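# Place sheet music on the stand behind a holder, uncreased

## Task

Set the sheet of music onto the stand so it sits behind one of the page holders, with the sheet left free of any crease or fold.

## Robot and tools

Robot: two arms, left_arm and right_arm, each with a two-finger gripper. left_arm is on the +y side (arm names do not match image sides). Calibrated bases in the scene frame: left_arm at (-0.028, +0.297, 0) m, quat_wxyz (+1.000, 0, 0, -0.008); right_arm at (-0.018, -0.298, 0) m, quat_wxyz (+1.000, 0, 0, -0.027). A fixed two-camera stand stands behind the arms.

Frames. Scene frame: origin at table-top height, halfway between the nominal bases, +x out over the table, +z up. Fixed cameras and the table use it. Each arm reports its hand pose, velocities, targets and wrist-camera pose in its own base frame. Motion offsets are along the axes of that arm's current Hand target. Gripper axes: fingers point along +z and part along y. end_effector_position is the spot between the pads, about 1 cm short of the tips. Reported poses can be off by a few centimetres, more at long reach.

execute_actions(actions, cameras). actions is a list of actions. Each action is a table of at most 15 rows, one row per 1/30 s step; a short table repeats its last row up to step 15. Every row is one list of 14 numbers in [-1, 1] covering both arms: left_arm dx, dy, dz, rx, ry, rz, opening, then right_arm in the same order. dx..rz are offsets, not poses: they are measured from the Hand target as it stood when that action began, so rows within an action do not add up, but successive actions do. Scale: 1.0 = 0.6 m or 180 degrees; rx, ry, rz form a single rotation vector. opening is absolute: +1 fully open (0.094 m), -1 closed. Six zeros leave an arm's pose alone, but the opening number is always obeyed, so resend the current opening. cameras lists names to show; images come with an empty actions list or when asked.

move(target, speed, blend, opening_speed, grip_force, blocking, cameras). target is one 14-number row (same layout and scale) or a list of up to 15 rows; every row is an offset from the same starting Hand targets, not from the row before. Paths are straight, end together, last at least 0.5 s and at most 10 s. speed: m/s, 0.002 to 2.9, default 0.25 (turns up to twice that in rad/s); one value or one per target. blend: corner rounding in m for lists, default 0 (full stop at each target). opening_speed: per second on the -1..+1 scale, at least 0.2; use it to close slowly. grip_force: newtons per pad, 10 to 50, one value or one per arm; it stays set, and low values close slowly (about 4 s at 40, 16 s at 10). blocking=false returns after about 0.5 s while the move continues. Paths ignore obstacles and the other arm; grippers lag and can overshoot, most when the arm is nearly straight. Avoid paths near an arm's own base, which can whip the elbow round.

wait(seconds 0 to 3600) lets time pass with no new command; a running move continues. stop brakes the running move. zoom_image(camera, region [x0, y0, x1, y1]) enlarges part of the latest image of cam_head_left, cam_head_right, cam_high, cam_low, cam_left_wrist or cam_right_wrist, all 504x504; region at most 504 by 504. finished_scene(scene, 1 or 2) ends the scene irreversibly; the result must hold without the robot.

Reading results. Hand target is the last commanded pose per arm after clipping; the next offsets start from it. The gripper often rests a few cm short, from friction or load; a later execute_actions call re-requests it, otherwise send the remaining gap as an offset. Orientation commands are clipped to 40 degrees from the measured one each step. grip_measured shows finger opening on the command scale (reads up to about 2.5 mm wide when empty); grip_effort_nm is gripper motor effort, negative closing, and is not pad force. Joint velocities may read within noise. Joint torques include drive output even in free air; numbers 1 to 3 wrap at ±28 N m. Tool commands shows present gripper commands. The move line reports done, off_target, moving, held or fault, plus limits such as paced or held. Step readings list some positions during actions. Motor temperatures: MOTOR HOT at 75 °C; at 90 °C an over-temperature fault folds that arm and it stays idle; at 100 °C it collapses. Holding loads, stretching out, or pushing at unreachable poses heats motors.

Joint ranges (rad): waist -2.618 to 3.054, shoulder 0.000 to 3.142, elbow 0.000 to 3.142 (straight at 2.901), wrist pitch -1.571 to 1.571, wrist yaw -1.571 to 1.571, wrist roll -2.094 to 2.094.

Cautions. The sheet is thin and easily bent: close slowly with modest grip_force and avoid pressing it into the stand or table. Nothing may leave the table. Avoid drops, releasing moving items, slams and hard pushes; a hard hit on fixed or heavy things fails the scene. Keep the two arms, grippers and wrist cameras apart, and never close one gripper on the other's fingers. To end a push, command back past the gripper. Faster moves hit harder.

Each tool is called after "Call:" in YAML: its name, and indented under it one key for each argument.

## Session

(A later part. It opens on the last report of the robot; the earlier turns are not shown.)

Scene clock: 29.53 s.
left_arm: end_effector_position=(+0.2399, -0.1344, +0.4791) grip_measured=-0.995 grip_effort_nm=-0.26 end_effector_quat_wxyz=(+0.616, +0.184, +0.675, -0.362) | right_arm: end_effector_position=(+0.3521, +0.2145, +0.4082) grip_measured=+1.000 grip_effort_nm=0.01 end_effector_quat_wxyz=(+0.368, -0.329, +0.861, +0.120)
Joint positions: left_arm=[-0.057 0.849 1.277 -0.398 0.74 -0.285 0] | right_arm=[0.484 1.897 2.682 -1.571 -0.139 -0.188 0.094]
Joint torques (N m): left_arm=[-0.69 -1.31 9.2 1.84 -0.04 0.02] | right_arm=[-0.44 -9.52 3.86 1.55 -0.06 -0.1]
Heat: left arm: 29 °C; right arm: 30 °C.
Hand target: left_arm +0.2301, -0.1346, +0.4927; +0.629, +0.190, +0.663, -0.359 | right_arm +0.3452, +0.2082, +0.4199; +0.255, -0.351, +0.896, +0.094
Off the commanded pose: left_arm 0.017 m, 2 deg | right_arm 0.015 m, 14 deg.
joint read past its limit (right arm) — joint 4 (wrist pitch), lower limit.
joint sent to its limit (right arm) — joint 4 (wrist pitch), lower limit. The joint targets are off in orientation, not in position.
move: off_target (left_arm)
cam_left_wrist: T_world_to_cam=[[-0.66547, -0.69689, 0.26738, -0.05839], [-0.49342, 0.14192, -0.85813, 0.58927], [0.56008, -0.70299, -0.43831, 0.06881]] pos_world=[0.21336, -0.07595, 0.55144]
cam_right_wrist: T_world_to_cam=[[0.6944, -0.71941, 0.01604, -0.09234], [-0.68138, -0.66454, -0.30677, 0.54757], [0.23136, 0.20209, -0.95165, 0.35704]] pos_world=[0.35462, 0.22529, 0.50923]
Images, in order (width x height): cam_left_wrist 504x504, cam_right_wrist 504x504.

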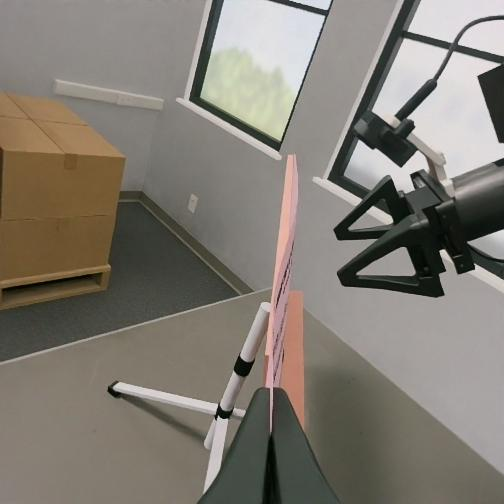

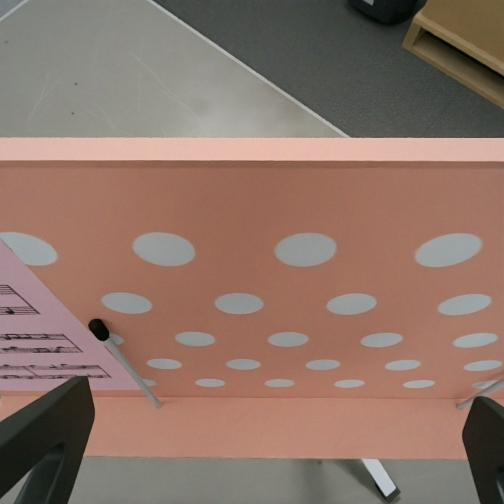

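Call:
move:
  target: [-0.007,-0.0035,0.0367,0,-0.003,0,-1, 0,0,0,0,0,0,1]
  speed: 0.05
  cameras: ["cam_right_wrist","cam_left_wrist"]

Call:
zoom_image:
  camera: "cam_right_wrist"
  region: [0, 200, 180, 430]

Call:
zoom_image:
  camera: "cam_left_wrist"
  region: [220, 120, 320, 420]

Scene clock: 31.03 s.
left_arm: end_effector_position=(+0.2495, -0.1507, +0.4804) grip_measured=-0.995 grip_effort_nm=-0.26 end_effector_quat_wxyz=(+0.614, +0.180, +0.678, -0.363) | right_arm: end_effector_position=(+0.3521, +0.2145, +0.4082) grip_measured=+1.000 grip_effort_nm=0.01 end_effector_quat_wxyz=(+0.368, -0.329, +0.861, +0.120)
Joint positions: left_arm=[-0.186 0.889 1.298 -0.389 0.607 -0.285 0] | right_arm=[0.484 1.897 2.682 -1.571 -0.139 -0.188 0.094]
Joint torques (N m): left_arm=[-0.66 -0.58 9.65 2.18 -0.08 0.06] | right_arm=[-0.44 -9.54 3.86 1.55 -0.06 -0.1]
Heat: left arm: 29 °C; right arm: 30 °C.
Hand target: left_arm +0.2447, -0.1509, +0.4982; +0.632, +0.188, +0.661, -0.359 | right_arm +0.3452, +0.2082, +0.4199; +0.255, -0.351, +0.896, +0.094
Off the commanded pose: left_arm 0.019 m, 3 deg | right_arm 0.015 m, 14 deg.
joint read past its limit (right arm) — joint 4 (wrist pitch), lower limit.
joint sent to its limit (right arm) — joint 4 (wrist pitch), lower limit. The joint targets are off in orientation, not in position.
move: off_target (left_arm)
cam_left_wrist: T_world_to_cam=[[-0.6603, -0.6986, 0.27561, -0.06918], [-0.50268, 0.13848, -0.85331, 0.59704], [0.55795, -0.70198, -0.44261, 0.05536]] pos_world=[0.22355, -0.09215, 0.55303]
cam_right_wrist: T_world_to_cam=[[0.6944, -0.71941, 0.01604, -0.09234], [-0.68138, -0.66454, -0.30677, 0.54757], [0.23136, 0.20209, -0.95165, 0.35704]] pos_world=[0.35462, 0.22529, 0.50923]
Images, in order (width x height): cam_left_wrist 504x504, cam_right_wrist 504x504.

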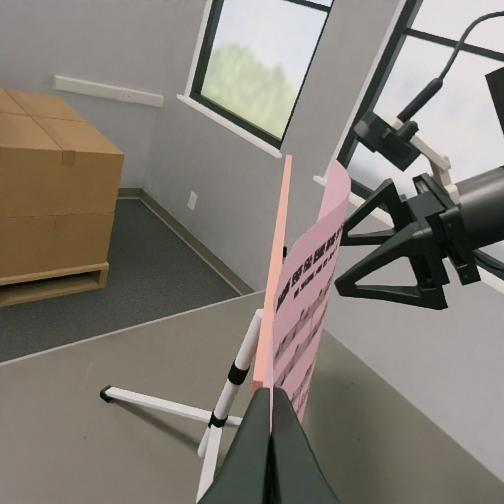

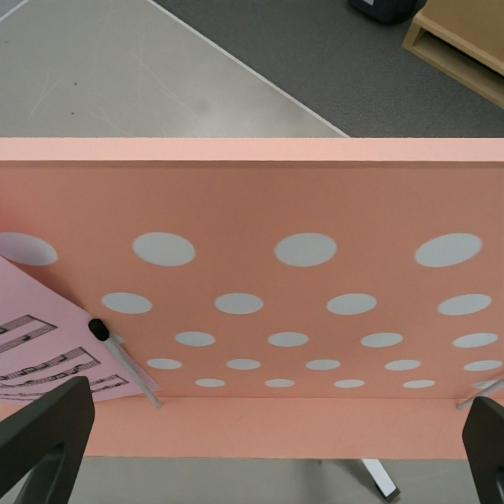

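Scaled by 2.191.

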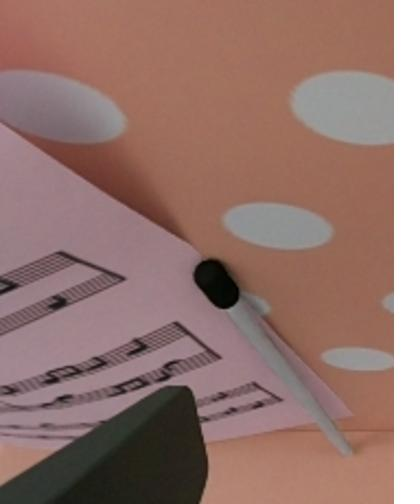

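Scaled by 1.680.

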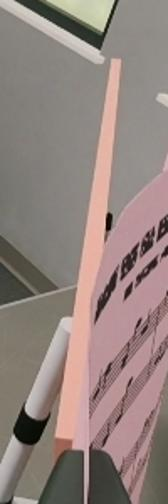

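Call:
move:
  target:
    - [0,0,-0.0833,0,0,0,-1, 0,0,0,0,0,0,1]
    - [0,0,-0.0833,0,0,0,-1, 0.144,0.1202,0.078,-0.0034,-0.2138,0.0016,-0.2]
  speed: [0.08,0.15]
  cameras: ["all"]

Scene clock: 37.30 s.
left_arm: end_effector_position=(+0.2147, -0.1155, +0.4932) grip_measured=-0.995 grip_effort_nm=-0.26 end_effector_quat_wxyz=(+0.630, +0.189, +0.662, -0.360) | right_arm: end_effector_position=(+0.2630, +0.2279, +0.3276) grip_measured=-0.198 grip_effort_nm=-0.08 end_effector_quat_wxyz=(+0.523, -0.304, +0.769, +0.206)
Joint positions: left_arm=[0.137 0.792 1.298 -0.42 0.932 -0.312 0] | right_arm=[0.674 0.995 1.078 -0.462 -0.072 -0.031 0.038]
Joint torques (N m): left_arm=[0.68 -0.39 6.35 1.74 -0.02 -0.05] | right_arm=[0.61 -3.21 6.54 2.11 0.06 0.05]
Motor temperatures (°C): left_arm=[24 23 25 30 22 22 23] | right_arm=[21 28 28 31 22 23 21]
Heat: left arm: 30 °C; right arm: 31 °C.
Hand target: left_arm +0.2098, -0.1152, +0.4954; +0.632, +0.188, +0.661, -0.359 | right_arm +0.2608, +0.2273, +0.3342; +0.534, -0.300, +0.762, +0.210
Off the commanded pose: left_arm 0.005 m, 0 deg | right_arm 0.007 m, 2 deg.
move: done
cam_left_wrist: T_world_to_cam=[[-0.67451, -0.6961, 0.24593, -0.05321], [-0.46114, 0.13711, -0.87667, 0.58797], [0.57653, -0.70473, -0.41348, 0.08656]] pos_world=[0.18534, -0.05666, 0.56434]
cam_right_wrist: T_world_to_cam=[[0.72305, -0.69078, 0.00407, -0.02967], [-0.52099, -0.54917, -0.65344, 0.51616], [0.45362, 0.47035, -0.75697, 0.11492]] pos_world=[0.23824, 0.20892, 0.42439]

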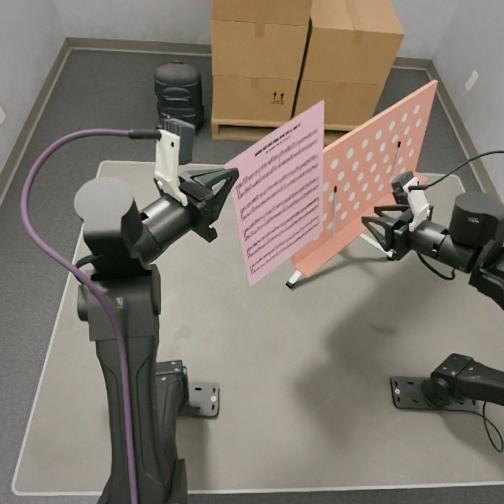

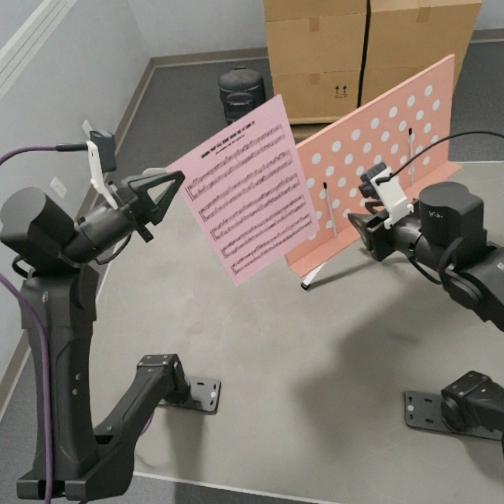

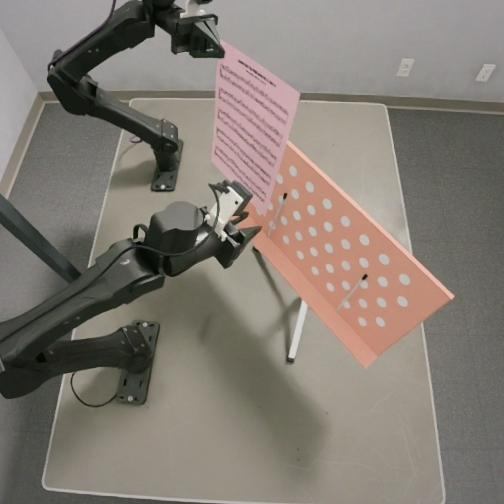

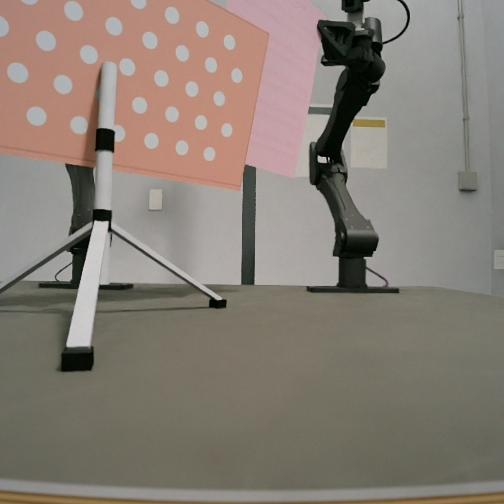

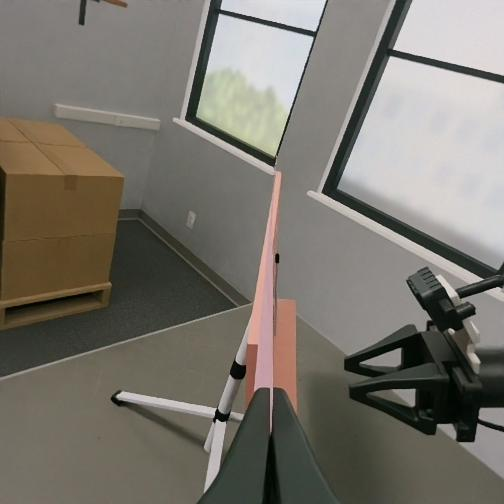

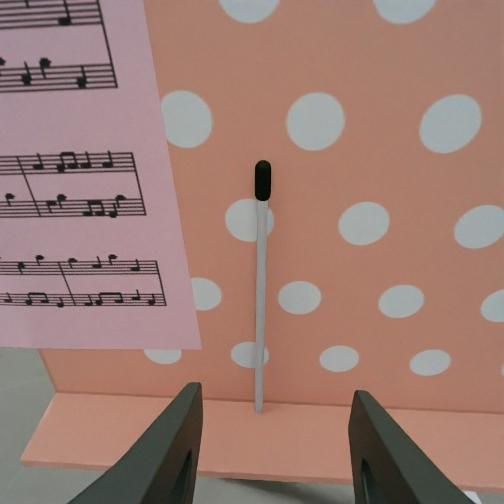

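Call:
move:
  target: [0,0,0,0,0,0,-1, -0.02,0.0083,0.1,0,0,0,-0.2]
  speed: 0.12
  cameras: ["cam_right_wrist"]

Scene clock: 39.23 s.
left_arm: end_effector_position=(+0.2147, -0.1155, +0.4932) grip_measured=-0.995 grip_effort_nm=-0.26 end_effector_quat_wxyz=(+0.630, +0.189, +0.662, -0.360) | right_arm: end_effector_position=(+0.2976, +0.2671, +0.3063) grip_measured=-0.198 grip_effort_nm=-0.08 end_effector_quat_wxyz=(+0.516, -0.306, +0.774, +0.203)
Joint positions: left_arm=[0.137 0.792 1.298 -0.42 0.932 -0.312 0] | right_arm=[0.713 1.18 1.1 -0.315 -0.036 -0.017 0.038]
Joint torques (N m): left_arm=[0.66 -0.36 6.28 1.74 -0.01 -0.06] | right_arm=[0.61 -2.45 10.76 2.1 0.07 0.05]
Heat: left arm: 30 °C; right arm: 31 °C.
Hand target: left_arm +0.2098, -0.1152, +0.4954; +0.632, +0.188, +0.661, -0.359 | right_arm +0.3017, +0.2722, +0.3251; +0.534, -0.300, +0.762, +0.210
Off the commanded pose: left_arm 0.005 m, 0 deg | right_arm 0.020 m, 3 deg.
move: off_target (right_arm)
cam_right_wrist: T_world_to_cam=[[0.72357, -0.69025, 0.00332, -0.0276], [-0.52865, -0.55725, -0.64031, 0.5422], [0.44383, 0.46155, -0.76811, 0.07336]] pos_world=[0.27405, 0.24923, 0.40362]

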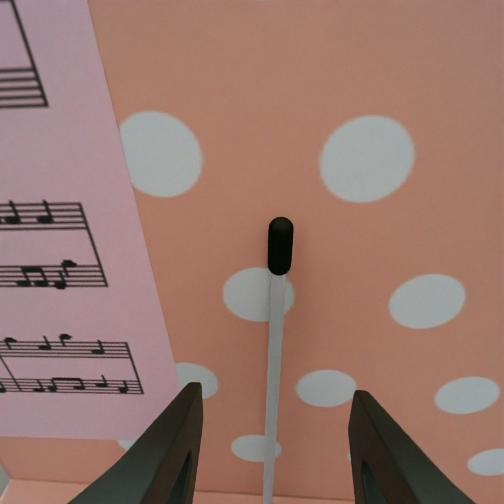

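Call:
move:
  target: [0,0,0,0,0,0,-1, -0.03,0,0.024,0,-0.006,0,-0.2]
  speed: 0.08
  cameras: ["cam_right_wrist"]

Scene clock: 41.53 s.
left_arm: end_effector_position=(+0.2147, -0.1155, +0.4932) grip_measured=-0.995 grip_effort_nm=-0.26 end_effector_quat_wxyz=(+0.630, +0.189, +0.662, -0.360) | right_arm: end_effector_position=(+0.3123, +0.2805, +0.3181) grip_measured=-0.198 grip_effort_nm=-0.08 end_effector_quat_wxyz=(+0.523, -0.304, +0.769, +0.206)
Joint positions: left_arm=[0.137 0.792 1.298 -0.42 0.932 -0.312 0] | right_arm=[0.715 1.254 1.176 -0.299 -0.034 -0.016 0.038]
Joint torques (N m): left_arm=[0.62 -0.34 6.34 1.74 -0.01 -0.07] | right_arm=[0.59 -3.17 10.82 2.09 0.07 0.05]
Heat: left arm: 30 °C; right arm: 32 °C.
Hand target: left_arm +0.2098, -0.1152, +0.4954; +0.632, +0.188, +0.661, -0.359 | right_arm +0.3161, +0.2856, +0.3370; +0.541, -0.298, +0.757, +0.213
Off the commanded pose: left_arm 0.005 m, 0 deg | right_arm 0.020 m, 3 deg.
move: off_target (right_arm)
cam_right_wrist: T_world_to_cam=[[0.72335, -0.69046, 0.00487, -0.02937], [-0.51973, -0.5491, -0.6545, 0.56447], [0.45458, 0.4709, -0.75605, 0.05979]] pos_world=[0.28743, 0.26151, 0.41479]

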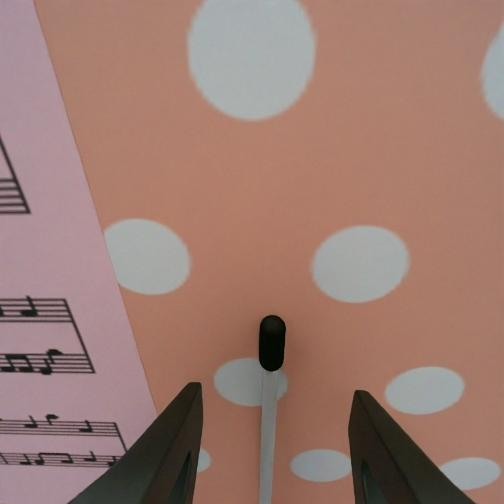

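Call:
move:
  target:
    - [0,0,0,0,0,0,-1, 0,0,0.0117,0,0,0,-0.2]
    - [0,0,0,0,0,0,-1, 0,0,0.0117,0,0,0,-1]
  speed: 0.05
  grip_force: [50,30]
  cameras: ["cam_right_wrist","cam_left_wrist"]

Scene clock: 44.57 s.
left_arm: end_effector_position=(+0.2147, -0.1155, +0.4932) grip_measured=-0.995 grip_effort_nm=-0.26 end_effector_quat_wxyz=(+0.630, +0.189, +0.662, -0.360) | right_arm: end_effector_position=(+0.3171, +0.2851, +0.3149) grip_measured=-0.924 grip_effort_nm=-0.62 end_effector_quat_wxyz=(+0.522, -0.305, +0.770, +0.205)
Joint positions: left_arm=[0.137 0.792 1.298 -0.42 0.932 -0.312 0] | right_arm=[0.716 1.279 1.183 -0.283 -0.033 -0.015 0.004]
Joint torques (N m): left_arm=[0.65 -0.4 6.35 1.75 -0.01 -0.05] | right_arm=[0.55 -3.45 10.93 2.11 0.07 0.05]
Heat: left arm: 30 °C; right arm: 33 °C.
Hand target: left_arm +0.2098, -0.1152, +0.4954; +0.632, +0.188, +0.661, -0.359 | right_arm +0.3209, +0.2902, +0.3349; +0.541, -0.298, +0.757, +0.213
Off the commanded pose: left_arm 0.005 m, 0 deg | right_arm 0.021 m, 3 deg.
grip_force (N): 50, 30
move: off_target (right_arm); target 2's new opening was sent with right_arm's hand 0.021 m and 3 deg from that target
cam_left_wrist: T_world_to_cam=[[-0.67451, -0.6961, 0.24593, -0.05321], [-0.46114, 0.13711, -0.87667, 0.58797], [0.57653, -0.70473, -0.41348, 0.08656]] pos_world=[0.18534, -0.05666, 0.56434]
cam_right_wrist: T_world_to_cam=[[0.72348, -0.69034, 0.0042, -0.02952], [-0.52116, -0.55015, -0.65248, 0.56742], [0.45274, 0.46987, -0.75779, 0.05442]] pos_world=[0.29244, 0.26622, 0.41159]
Images, in order (width x height): cam_left_wrist 504x504, cam_right_wrist 504x504.

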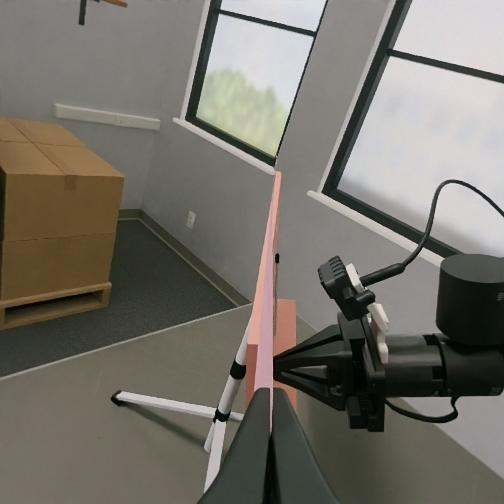

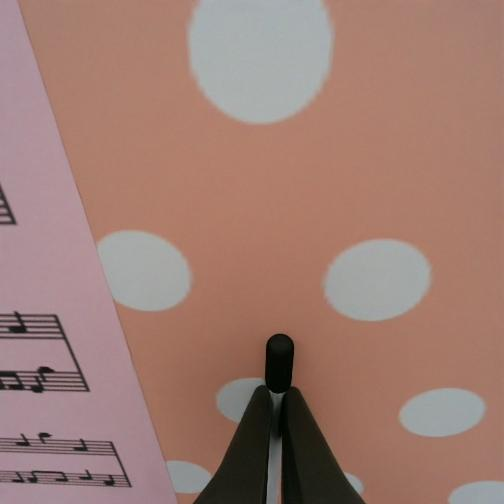

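Call:
move:
  target: [0,0,0,0,0,0,-1, 0.003,0,-0.02,0,0,0,-1]
  speed: 0.05
  cameras: ["cam_right_wrist","cam_left_wrist"]

Scene clock: 45.37 s.
left_arm: end_effector_position=(+0.2147, -0.1155, +0.4932) grip_measured=-0.995 grip_effort_nm=-0.26 end_effector_quat_wxyz=(+0.630, +0.189, +0.662, -0.360) | right_arm: end_effector_position=(+0.3171, +0.2851, +0.3148) grip_measured=-0.925 grip_effort_nm=-0.65 end_effector_quat_wxyz=(+0.522, -0.305, +0.770, +0.205)
Joint positions: left_arm=[0.137 0.792 1.298 -0.42 0.932 -0.312 0] | right_arm=[0.716 1.279 1.183 -0.283 -0.033 -0.015 0.004]
Joint torques (N m): left_arm=[0.64 -0.36 6.3 1.74 0 -0.06] | right_arm=[0.43 -7.04 9.16 1.87 0.06 0.04]
Heat: left arm: 30 °C; right arm: 33 °C.
Hand target: left_arm +0.2098, -0.1152, +0.4954; +0.632, +0.188, +0.661, -0.359 | right_arm +0.3122, +0.2820, +0.3370; +0.541, -0.298, +0.757, +0.213
Off the commanded pose: left_arm 0.005 m, 0 deg | right_arm 0.023 m, 3 deg.
grip_force (N): 50, 30
move: off_target (right_arm)
cam_left_wrist: T_world_to_cam=[[-0.67451, -0.6961, 0.24593, -0.05321], [-0.46114, 0.13711, -0.87667, 0.58797], [0.57653, -0.70473, -0.41348, 0.08656]] pos_world=[0.18534, -0.05666, 0.56434]
cam_right_wrist: T_world_to_cam=[[0.72344, -0.69037, 0.00415, -0.02948], [-0.52137, -0.55026, -0.65222, 0.56734], [0.45256, 0.46968, -0.75802, 0.05454]] pos_world=[0.29244, 0.26622, 0.41149]
Images, in order (width x height): cam_left_wrist 504x504, cam_right_wrist 504x504.

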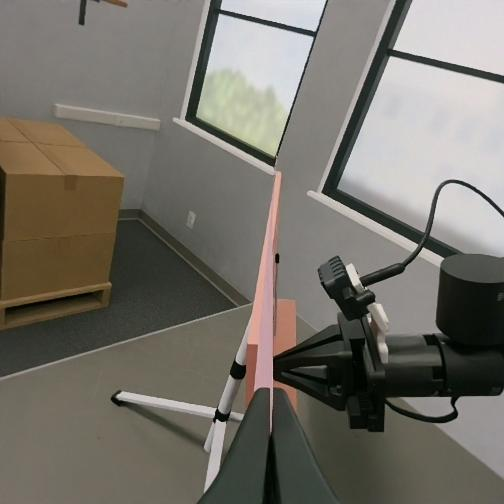

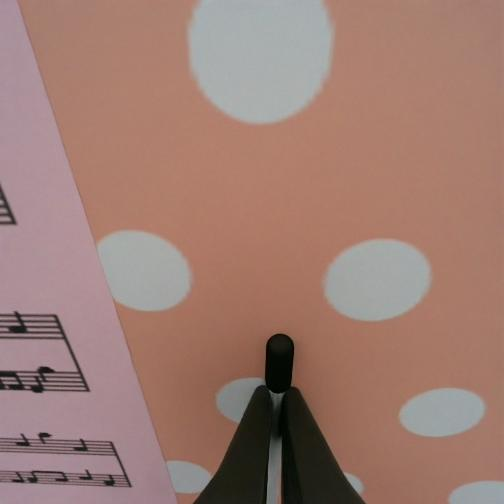

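Call:
move:
  target: [0,0,0,0,0,0,-1, 0.002,0,-0.017,0,0,0,-1]
  speed: 0.05
  cameras: ["cam_right_wrist"]

Scene clock: 46.13 s.
left_arm: end_effector_position=(+0.2147, -0.1155, +0.4932) grip_measured=-0.995 grip_effort_nm=-0.26 end_effector_quat_wxyz=(+0.630, +0.189, +0.662, -0.360) | right_arm: end_effector_position=(+0.3101, +0.2790, +0.3177) grip_measured=-0.925 grip_effort_nm=-0.65 end_effector_quat_wxyz=(+0.519, -0.305, +0.772, +0.204)
Joint positions: left_arm=[0.137 0.792 1.298 -0.42 0.932 -0.312 0] | right_arm=[0.716 1.25 1.183 -0.321 -0.033 -0.015 0.004]
Joint torques (N m): left_arm=[0.66 -0.35 6.31 1.75 -0.02 -0.04] | right_arm=[0.32 -7.36 7.94 2.02 0.04 0.04]
Heat: left arm: 30 °C; right arm: 33 °C.
Hand target: left_arm +0.2098, -0.1152, +0.4954; +0.632, +0.188, +0.661, -0.359 | right_arm +0.3048, +0.2752, +0.3392; +0.541, -0.298, +0.757, +0.213
Off the commanded pose: left_arm 0.005 m, 0 deg | right_arm 0.022 m, 3 deg.
grip_force (N): 50, 30
move: off_target (right_arm)
cam_right_wrist: T_world_to_cam=[[0.72347, -0.69034, 0.0034, -0.02837], [-0.52543, -0.55382, -0.64591, 0.56262], [0.44778, 0.46552, -0.7634, 0.06721]] pos_world=[0.28604, 0.26072, 0.41481]

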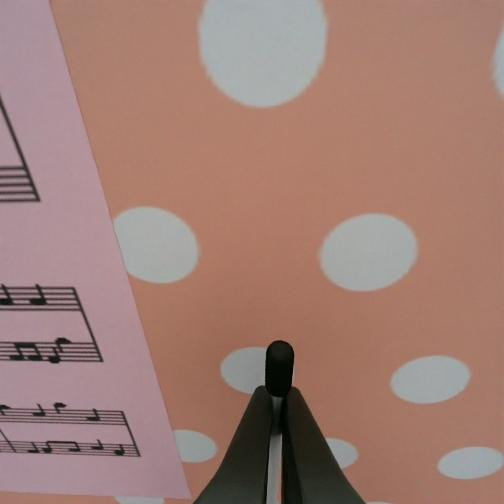

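Call:
move:
  target: [0,0,0,0,0,0,-1, 0.009,0,-0.0367,0,0,0,-1]
  speed: 0.06
  cameras: ["cam_right_wrist","cam_head_left","cam_head_right"]

Scene clock: 47.03 s.
left_arm: end_effector_position=(+0.2147, -0.1155, +0.4932) grip_measured=-0.995 grip_effort_nm=-0.26 end_effector_quat_wxyz=(+0.630, +0.189, +0.662, -0.360) | right_arm: end_effector_position=(+0.2929, +0.2641, +0.3205) grip_measured=-0.925 grip_effort_nm=-0.65 end_effector_quat_wxyz=(+0.517, -0.306, +0.773, +0.204)
Joint positions: left_arm=[0.137 0.792 1.298 -0.42 0.932 -0.312 0] | right_arm=[0.716 1.169 1.149 -0.373 -0.033 -0.015 0.004]
Joint torques (N m): left_arm=[0.62 -0.4 6.34 1.74 -0.01 -0.06] | right_arm=[0.06 -6.76 7.42 2.13 0 0.02]
Heat: left arm: 30 °C; right arm: 33 °C.
Hand target: left_arm +0.2098, -0.1152, +0.4954; +0.632, +0.188, +0.661, -0.359 | right_arm +0.2883, +0.2598, +0.3410; +0.541, -0.298, +0.757, +0.213
Off the commanded pose: left_arm 0.005 m, 0 deg | right_arm 0.022 m, 4 deg.
grip_force (N): 50, 30
move: off_target (right_arm)
cam_right_wrist: T_world_to_cam=[[0.7235, -0.69031, 0.00292, -0.02619], [-0.52803, -0.55614, -0.64179, 0.54708], [0.44466, 0.4628, -0.76687, 0.08675]] pos_world=[0.26925, 0.24603, 0.41771]
Images, in order (width x height): cam_head_left 504x504, cam_head_right 504x504, cam_right_wrist 504x504.

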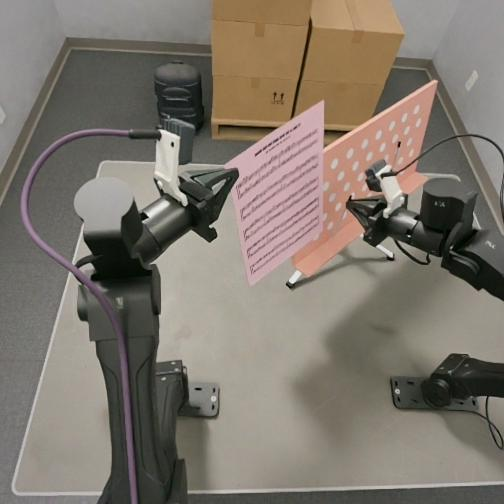

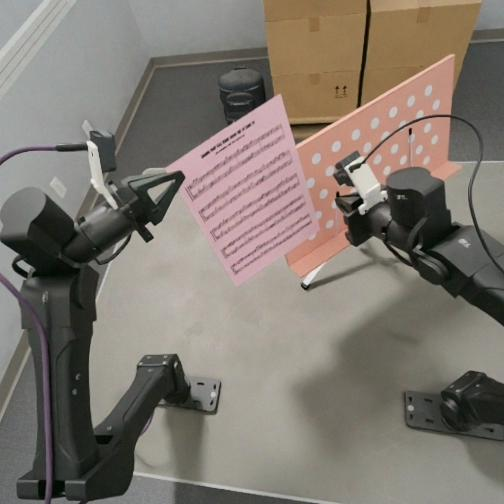

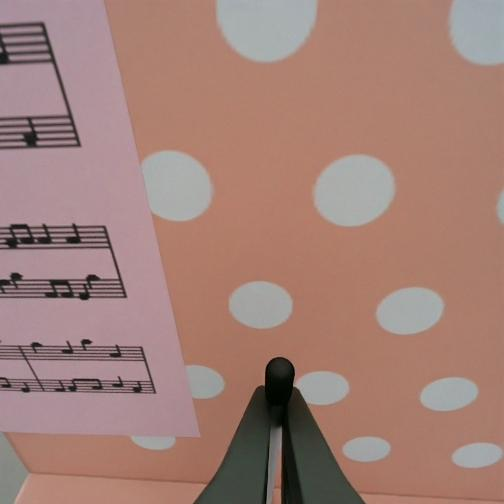

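Call:
move:
  target: [0.007,0.0083,0.116,0.0157,0.0034,-0.0081,-1, 0,0,0,0,0,0,-1]
  speed: 0.08
  cameras: ["cam_right_wrist","cam_left_wrist","cam_head_left"]

Scene clock: 50.27 s.
left_arm: end_effector_position=(+0.2644, -0.1618, +0.4803) grip_measured=-0.995 grip_effort_nm=-0.25 end_effector_quat_wxyz=(+0.604, +0.190, +0.671, -0.385) | right_arm: end_effector_position=(+0.2929, +0.2641, +0.3205) grip_measured=-0.925 grip_effort_nm=-0.65 end_effector_quat_wxyz=(+0.517, -0.306, +0.773, +0.204)
Joint positions: left_arm=[-0.192 0.951 1.298 -0.314 0.653 -0.312 0] | right_arm=[0.716 1.169 1.149 -0.373 -0.033 -0.015 0.004]
Joint torques (N m): left_arm=[-0.68 -1.09 8.9 2.17 -0.09 0.04] | right_arm=[0.08 -6.76 7.42 2.13 0.01 0.03]
Heat: left arm: 30 °C; right arm: 34 °C.
Hand target: left_arm +0.2613, -0.1624, +0.4941; +0.619, +0.197, +0.657, -0.383 | right_arm +0.2883, +0.2598, +0.3410; +0.541, -0.298, +0.757, +0.213
Off the commanded pose: left_arm 0.014 m, 3 deg | right_arm 0.021 m, 4 deg.
grip_force (N): 50, 30
move: off_target (left_arm)
cam_left_wrist: T_world_to_cam=[[-0.69351, -0.65805, 0.29327, -0.06028], [-0.50084, 0.14776, -0.85284, 0.60667], [0.51788, -0.73833, -0.43205, 0.03889]] pos_world=[0.2419, -0.10059, 0.55187]
cam_right_wrist: T_world_to_cam=[[0.7235, -0.69031, 0.00292, -0.02619], [-0.52803, -0.55614, -0.64179, 0.54708], [0.44466, 0.4628, -0.76687, 0.08675]] pos_world=[0.26925, 0.24603, 0.41771]
Images, in order (width x height): cam_head_left 504x504, cam_left_wrist 504x504, cam_right_wrist 504x504.

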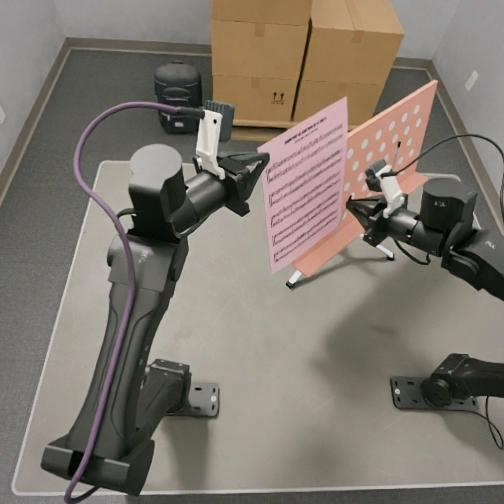

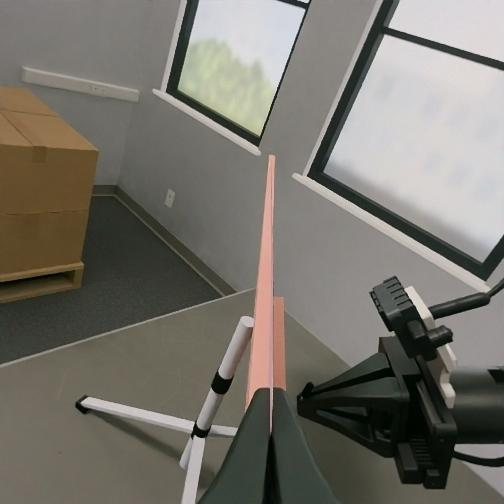

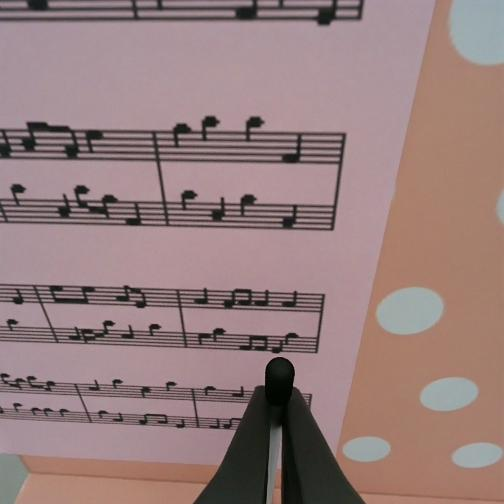

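Call:
move:
  target: [0.0205,0.0027,0.1457,0,0.003,0.006,-1, 0,0,0,0,0,0,-1]
  speed: 0.1
  cameras: ["cam_right_wrist","cam_left_wrist","cam_head_left","cam_head_right"]

Scene clock: 52.40 s.
left_arm: end_effector_position=(+0.3197, -0.2281, +0.4690) grip_measured=-0.995 grip_effort_nm=-0.26 end_effector_quat_wxyz=(+0.602, +0.200, +0.675, -0.376) | right_arm: end_effector_position=(+0.2929, +0.2641, +0.3205) grip_measured=-0.925 grip_effort_nm=-0.65 end_effector_quat_wxyz=(+0.517, -0.306, +0.773, +0.204)
Joint positions: left_arm=[-0.439 1.184 1.368 -0.175 0.408 -0.274 0] | right_arm=[0.716 1.169 1.149 -0.373 -0.033 -0.015 0.004]
Joint torques (N m): left_arm=[-0.65 -2.71 10.52 2.26 -0.06 0.09] | right_arm=[0.05 -6.78 7.42 2.13 0.01 0.02]
Heat: left arm: 30 °C; right arm: 34 °C.
Hand target: left_arm +0.3185, -0.2293, +0.4869; +0.619, +0.205, +0.658, -0.376 | right_arm +0.2883, +0.2598, +0.3410; +0.541, -0.298, +0.757, +0.213
Off the commanded pose: left_arm 0.018 m, 3 deg | right_arm 0.021 m, 4 deg.
grip_force (N): 50, 30
move: off_target (left_arm)
cam_left_wrist: T_world_to_cam=[[-0.6963, -0.66412, 0.27222, -0.05285], [-0.49702, 0.17253, -0.85041, 0.63789], [0.51781, -0.72745, -0.45022, -0.03255]] pos_world=[0.2971, -0.16884, 0.5422]
cam_right_wrist: T_world_to_cam=[[0.7235, -0.69031, 0.00292, -0.02619], [-0.52803, -0.55614, -0.64179, 0.54708], [0.44466, 0.4628, -0.76687, 0.08675]] pos_world=[0.26925, 0.24603, 0.41771]
Images, in order (width x height): cam_head_left 504x504, cam_head_right 504x504, cam_left_wrist 504x504, cam_right_wrist 504x504.

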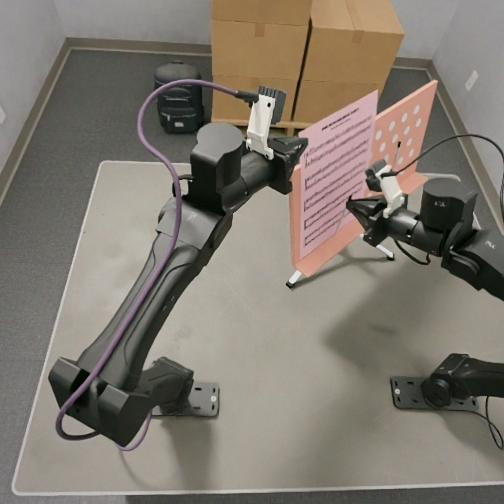

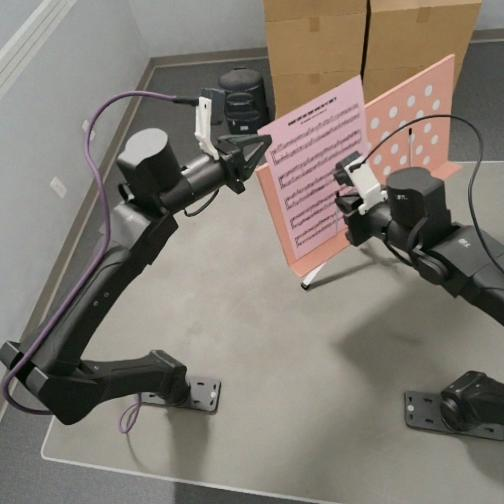

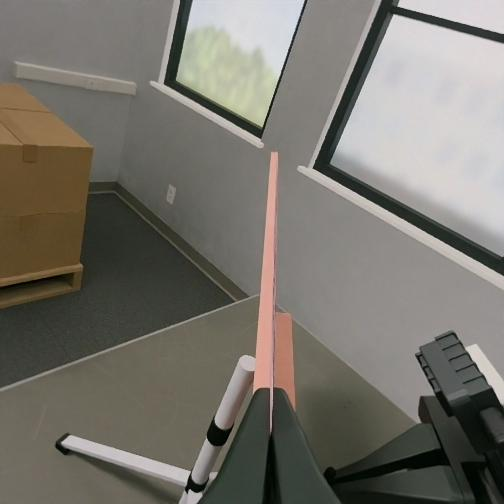

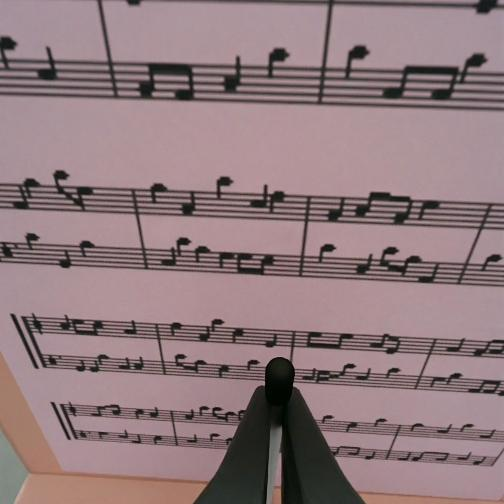

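Call:
zoom_image:
  camera: "cam_right_wrist"
  region: [0, 380, 240, 504]

Call:
zoom_image:
  camera: "cam_head_left"
  region: [280, 80, 440, 290]

Call:
zoom_image:
  camera: "cam_left_wrist"
  region: [210, 140, 330, 440]

Scaled by 2.100.

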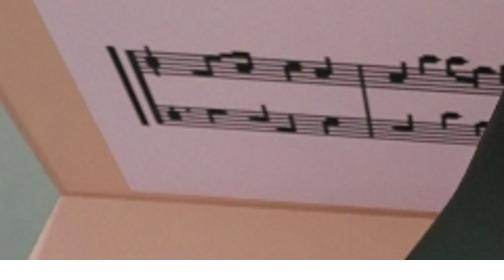

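Scaled by 2.400.

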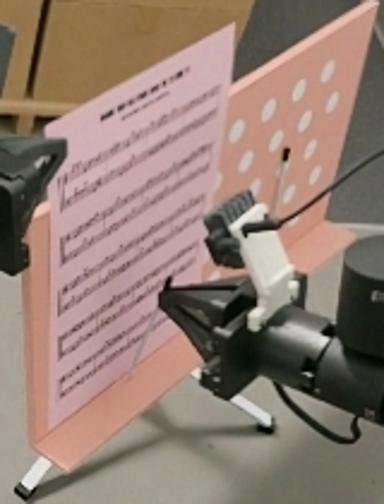

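Scaled by 1.680.

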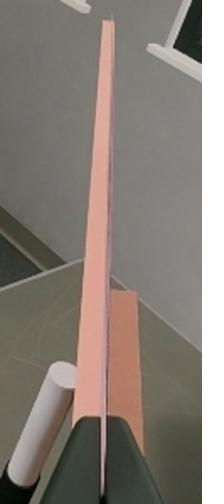

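Call:
move:
  target:
    - [0.009,0,0,0,0,0,-1, 0,0,0,0,0,0,-1]
    - [0.009,0,0,0,0,0,-1, -0.014,0,0.0715,0,0,0,-1]
  speed: [0.04,0.06]
  cameras: ["cam_right_wrist","cam_left_wrist","cam_head_left"]

Call:
zoom_image:
  camera: "cam_head_left"
  region: [280, 80, 440, 290]

Call:
zoom_image:
  camera: "cam_left_wrist"
  region: [210, 140, 390, 460]

Scene clock: 54.80 s.
left_arm: end_effector_position=(+0.3191, -0.2292, +0.4732) grip_measured=-0.995 grip_effort_nm=-0.26 end_effector_quat_wxyz=(+0.608, +0.201, +0.669, -0.377) | right_arm: end_effector_position=(+0.3162, +0.2844, +0.3152) grip_measured=-0.925 grip_effort_nm=-0.65 end_effector_quat_wxyz=(+0.522, -0.305, +0.770, +0.205)
Joint positions: left_arm=[-0.445 1.184 1.368 -0.157 0.402 -0.273 0] | right_arm=[0.716 1.275 1.181 -0.286 -0.033 -0.015 0.004]
Joint torques (N m): left_arm=[-0.68 -3.14 8.14 2.26 -0.09 0.09] | right_arm=[0.55 -3.43 10.92 2.11 0.06 0.05]
Heat: left arm: 31 °C; right arm: 34 °C.
Hand target: left_arm +0.3177, -0.2304, +0.4817; +0.619, +0.205, +0.658, -0.376 | right_arm +0.3200, +0.2893, +0.3351; +0.541, -0.298, +0.757, +0.213
Off the commanded pose: left_arm 0.009 m, 2 deg | right_arm 0.021 m, 3 deg.
grip_force (N): 50, 30
move: off_target (right_arm)
cam_left_wrist: T_world_to_cam=[[-0.70044, -0.66251, 0.26546, -0.0502], [-0.48305, 0.16624, -0.85967, 0.63974], [0.52541, -0.73038, -0.43646, -0.04087]] pos_world=[0.29533, -0.16945, 0.54545]
cam_right_wrist: T_world_to_cam=[[0.72348, -0.69034, 0.0042, -0.02942], [-0.52116, -0.55015, -0.65248, 0.56678], [0.45274, 0.46987, -0.75779, 0.0555]] pos_world=[0.29154, 0.26542, 0.412]
Images, in order (width x height): cam_head_left 504x504, cam_left_wrist 504x504, cam_right_wrist 504x504.

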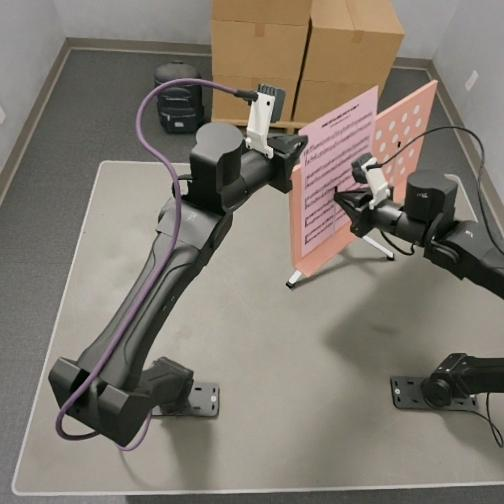

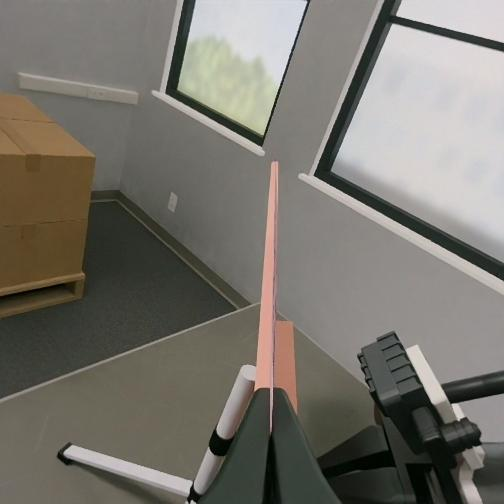

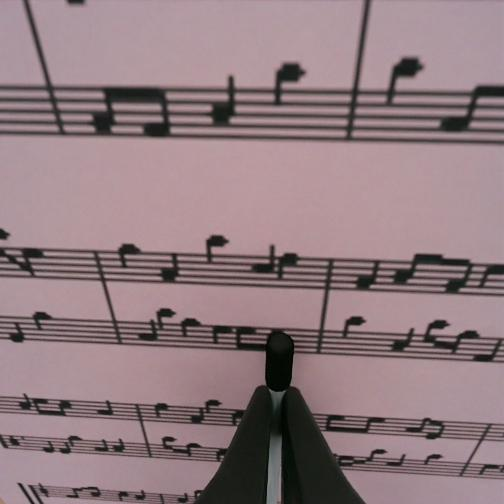

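Scaled by 2.400.

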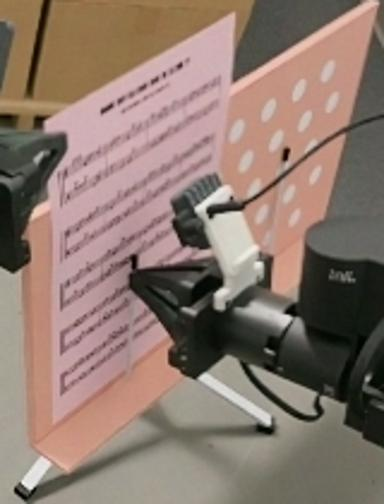

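Scaled by 1.575.

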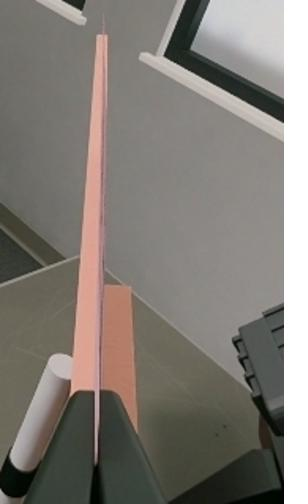

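Call:
move:
  target: [0.009,0,0,0,0,0,-1, 0,0,0,0,0,0,-1]
  speed: 0.04

Scene clock: 55.60 s.
left_arm: end_effector_position=(+0.3184, -0.2304, +0.4772) grip_measured=-0.995 grip_effort_nm=-0.25 end_effector_quat_wxyz=(+0.614, +0.202, +0.663, -0.378) | right_arm: end_effector_position=(+0.3162, +0.2844, +0.3152) grip_measured=-0.925 grip_effort_nm=-0.65 end_effector_quat_wxyz=(+0.522, -0.305, +0.770, +0.205)
Joint positions: left_arm=[-0.451 1.184 1.368 -0.14 0.396 -0.273 0] | right_arm=[0.716 1.275 1.181 -0.286 -0.033 -0.015 0.004]
Joint torques (N m): left_arm=[-0.66 -3.74 5.9 2.21 -0.08 0.09] | right_arm=[0.55 -3.4 10.92 2.1 0.06 0.05]
Heat: left arm: 31 °C; right arm: 34 °C.
Hand target: left_arm +0.3169, -0.2315, +0.4764; +0.619, +0.205, +0.658, -0.376 | right_arm +0.3200, +0.2893, +0.3351; +0.541, -0.298, +0.757, +0.213
Off the commanded pose: left_arm 0.002 m, 1 deg | right_arm 0.021 m, 3 deg.
grip_force (N): 50, 30
move: done

Call:
move:
  target: [0.0167,0,0,0,0.003,0,-1, 0,0,0,0,0,0,-1]
  speed: 0.04
  cameras: ["cam_left_wrist"]

Scene clock: 56.63 s.
left_arm: end_effector_position=(+0.3213, -0.2341, +0.4624) grip_measured=-0.995 grip_effort_nm=-0.26 end_effector_quat_wxyz=(+0.607, +0.203, +0.670, -0.376) | right_arm: end_effector_position=(+0.3162, +0.2844, +0.3152) grip_measured=-0.925 grip_effort_nm=-0.65 end_effector_quat_wxyz=(+0.522, -0.305, +0.770, +0.205)
Joint positions: left_arm=[-0.459 1.184 1.327 -0.122 0.389 -0.269 0] | right_arm=[0.716 1.275 1.181 -0.286 -0.033 -0.015 0.004]
Joint torques (N m): left_arm=[-0.73 -4.74 6.17 2.24 -0.09 0.1] | right_arm=[0.55 -3.41 10.93 2.1 0.07 0.05]
Heat: left arm: 31 °C; right arm: 35 °C.
Hand target: left_arm +0.3154, -0.2334, +0.4667; +0.616, +0.207, +0.661, -0.375 | right_arm +0.3200, +0.2893, +0.3351; +0.541, -0.298, +0.757, +0.213
Off the commanded pose: left_arm 0.007 m, 2 deg | right_arm 0.021 m, 3 deg.
grip_force (N): 50, 30
move: done
cam_left_wrist: T_world_to_cam=[[-0.70069, -0.66316, 0.26315, -0.04807], [-0.48419, 0.17109, -0.85807, 0.63309], [0.52401, -0.72866, -0.44098, -0.04728]] pos_world=[0.29763, -0.17464, 0.53503]

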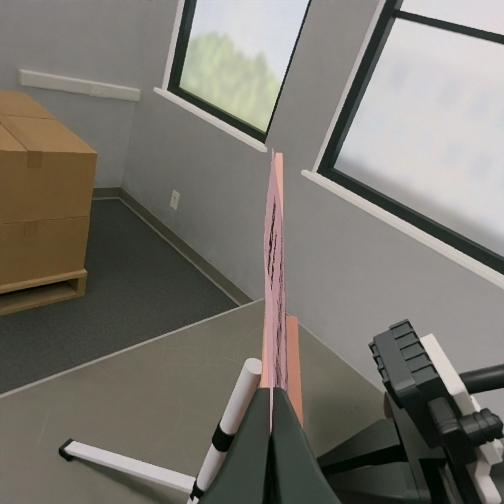

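Call:
move:
  target: [0,0,0,0,0,0,-0.65, 0,0,0,0,0,0,-1]
  opening_speed: 0.3
  cameras: ["cam_left_wrist","cam_head_left","cam_head_right"]

Call:
zoom_image:
  camera: "cam_head_left"
  region: [280, 80, 440, 290]

Call:
zoom_image:
  camera: "cam_left_wrist"
  region: [210, 140, 390, 500]

Scene clock: 58.97 s.
left_arm: end_effector_position=(+0.3213, -0.2341, +0.4624) grip_measured=-0.653 grip_effort_nm=0.15 end_effector_quat_wxyz=(+0.607, +0.203, +0.670, -0.376) | right_arm: end_effector_position=(+0.3162, +0.2844, +0.3152) grip_measured=-0.925 grip_effort_nm=-0.65 end_effector_quat_wxyz=(+0.522, -0.305, +0.770, +0.205)
Joint positions: left_arm=[-0.459 1.184 1.327 -0.121 0.389 -0.268 0.016] | right_arm=[0.716 1.275 1.181 -0.286 -0.033 -0.015 0.004]
Joint torques (N m): left_arm=[-0.72 -4.75 6.19 2.25 -0.07 0.09] | right_arm=[0.57 -3.43 10.93 2.1 0.07 0.05]
Heat: left arm: 31 °C; right arm: 35 °C.
Hand target: left_arm +0.3154, -0.2334, +0.4667; +0.616, +0.207, +0.661, -0.375 | right_arm +0.3200, +0.2893, +0.3351; +0.541, -0.298, +0.757, +0.213
Off the commanded pose: left_arm 0.007 m, 2 deg | right_arm 0.021 m, 3 deg.
grip_force (N): 50, 30
move: done
cam_left_wrist: T_world_to_cam=[[-0.70089, -0.66313, 0.26272, -0.0478], [-0.48368, 0.17115, -0.85835, 0.63318], [0.52423, -0.72868, -0.4407, -0.04745]] pos_world=[0.29763, -0.17464, 0.53513]
Images, in order (width x height): cam_head_left 504x504, cam_head_right 504x504, cam_left_wrist 504x504.

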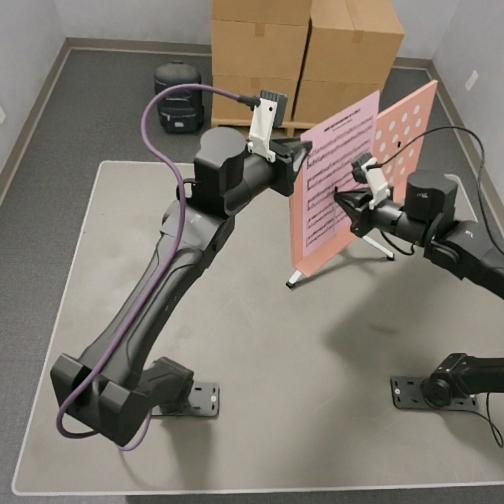

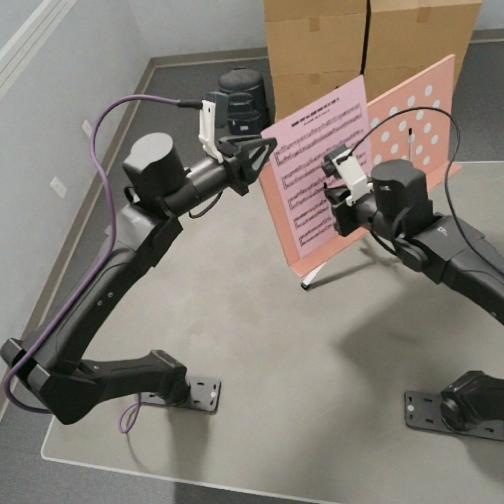

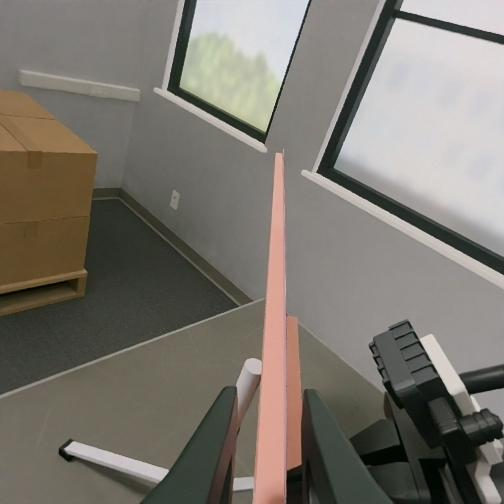

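Scaled by 2.400.

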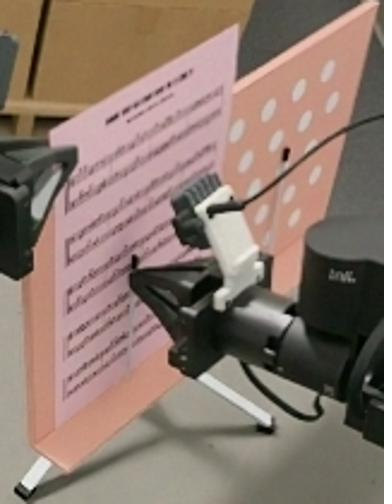

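Scaled by 1.400.

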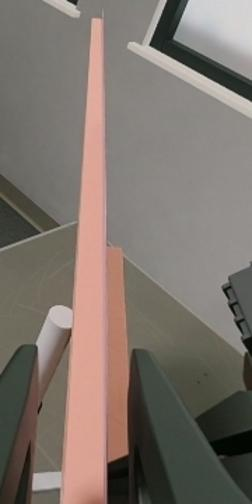

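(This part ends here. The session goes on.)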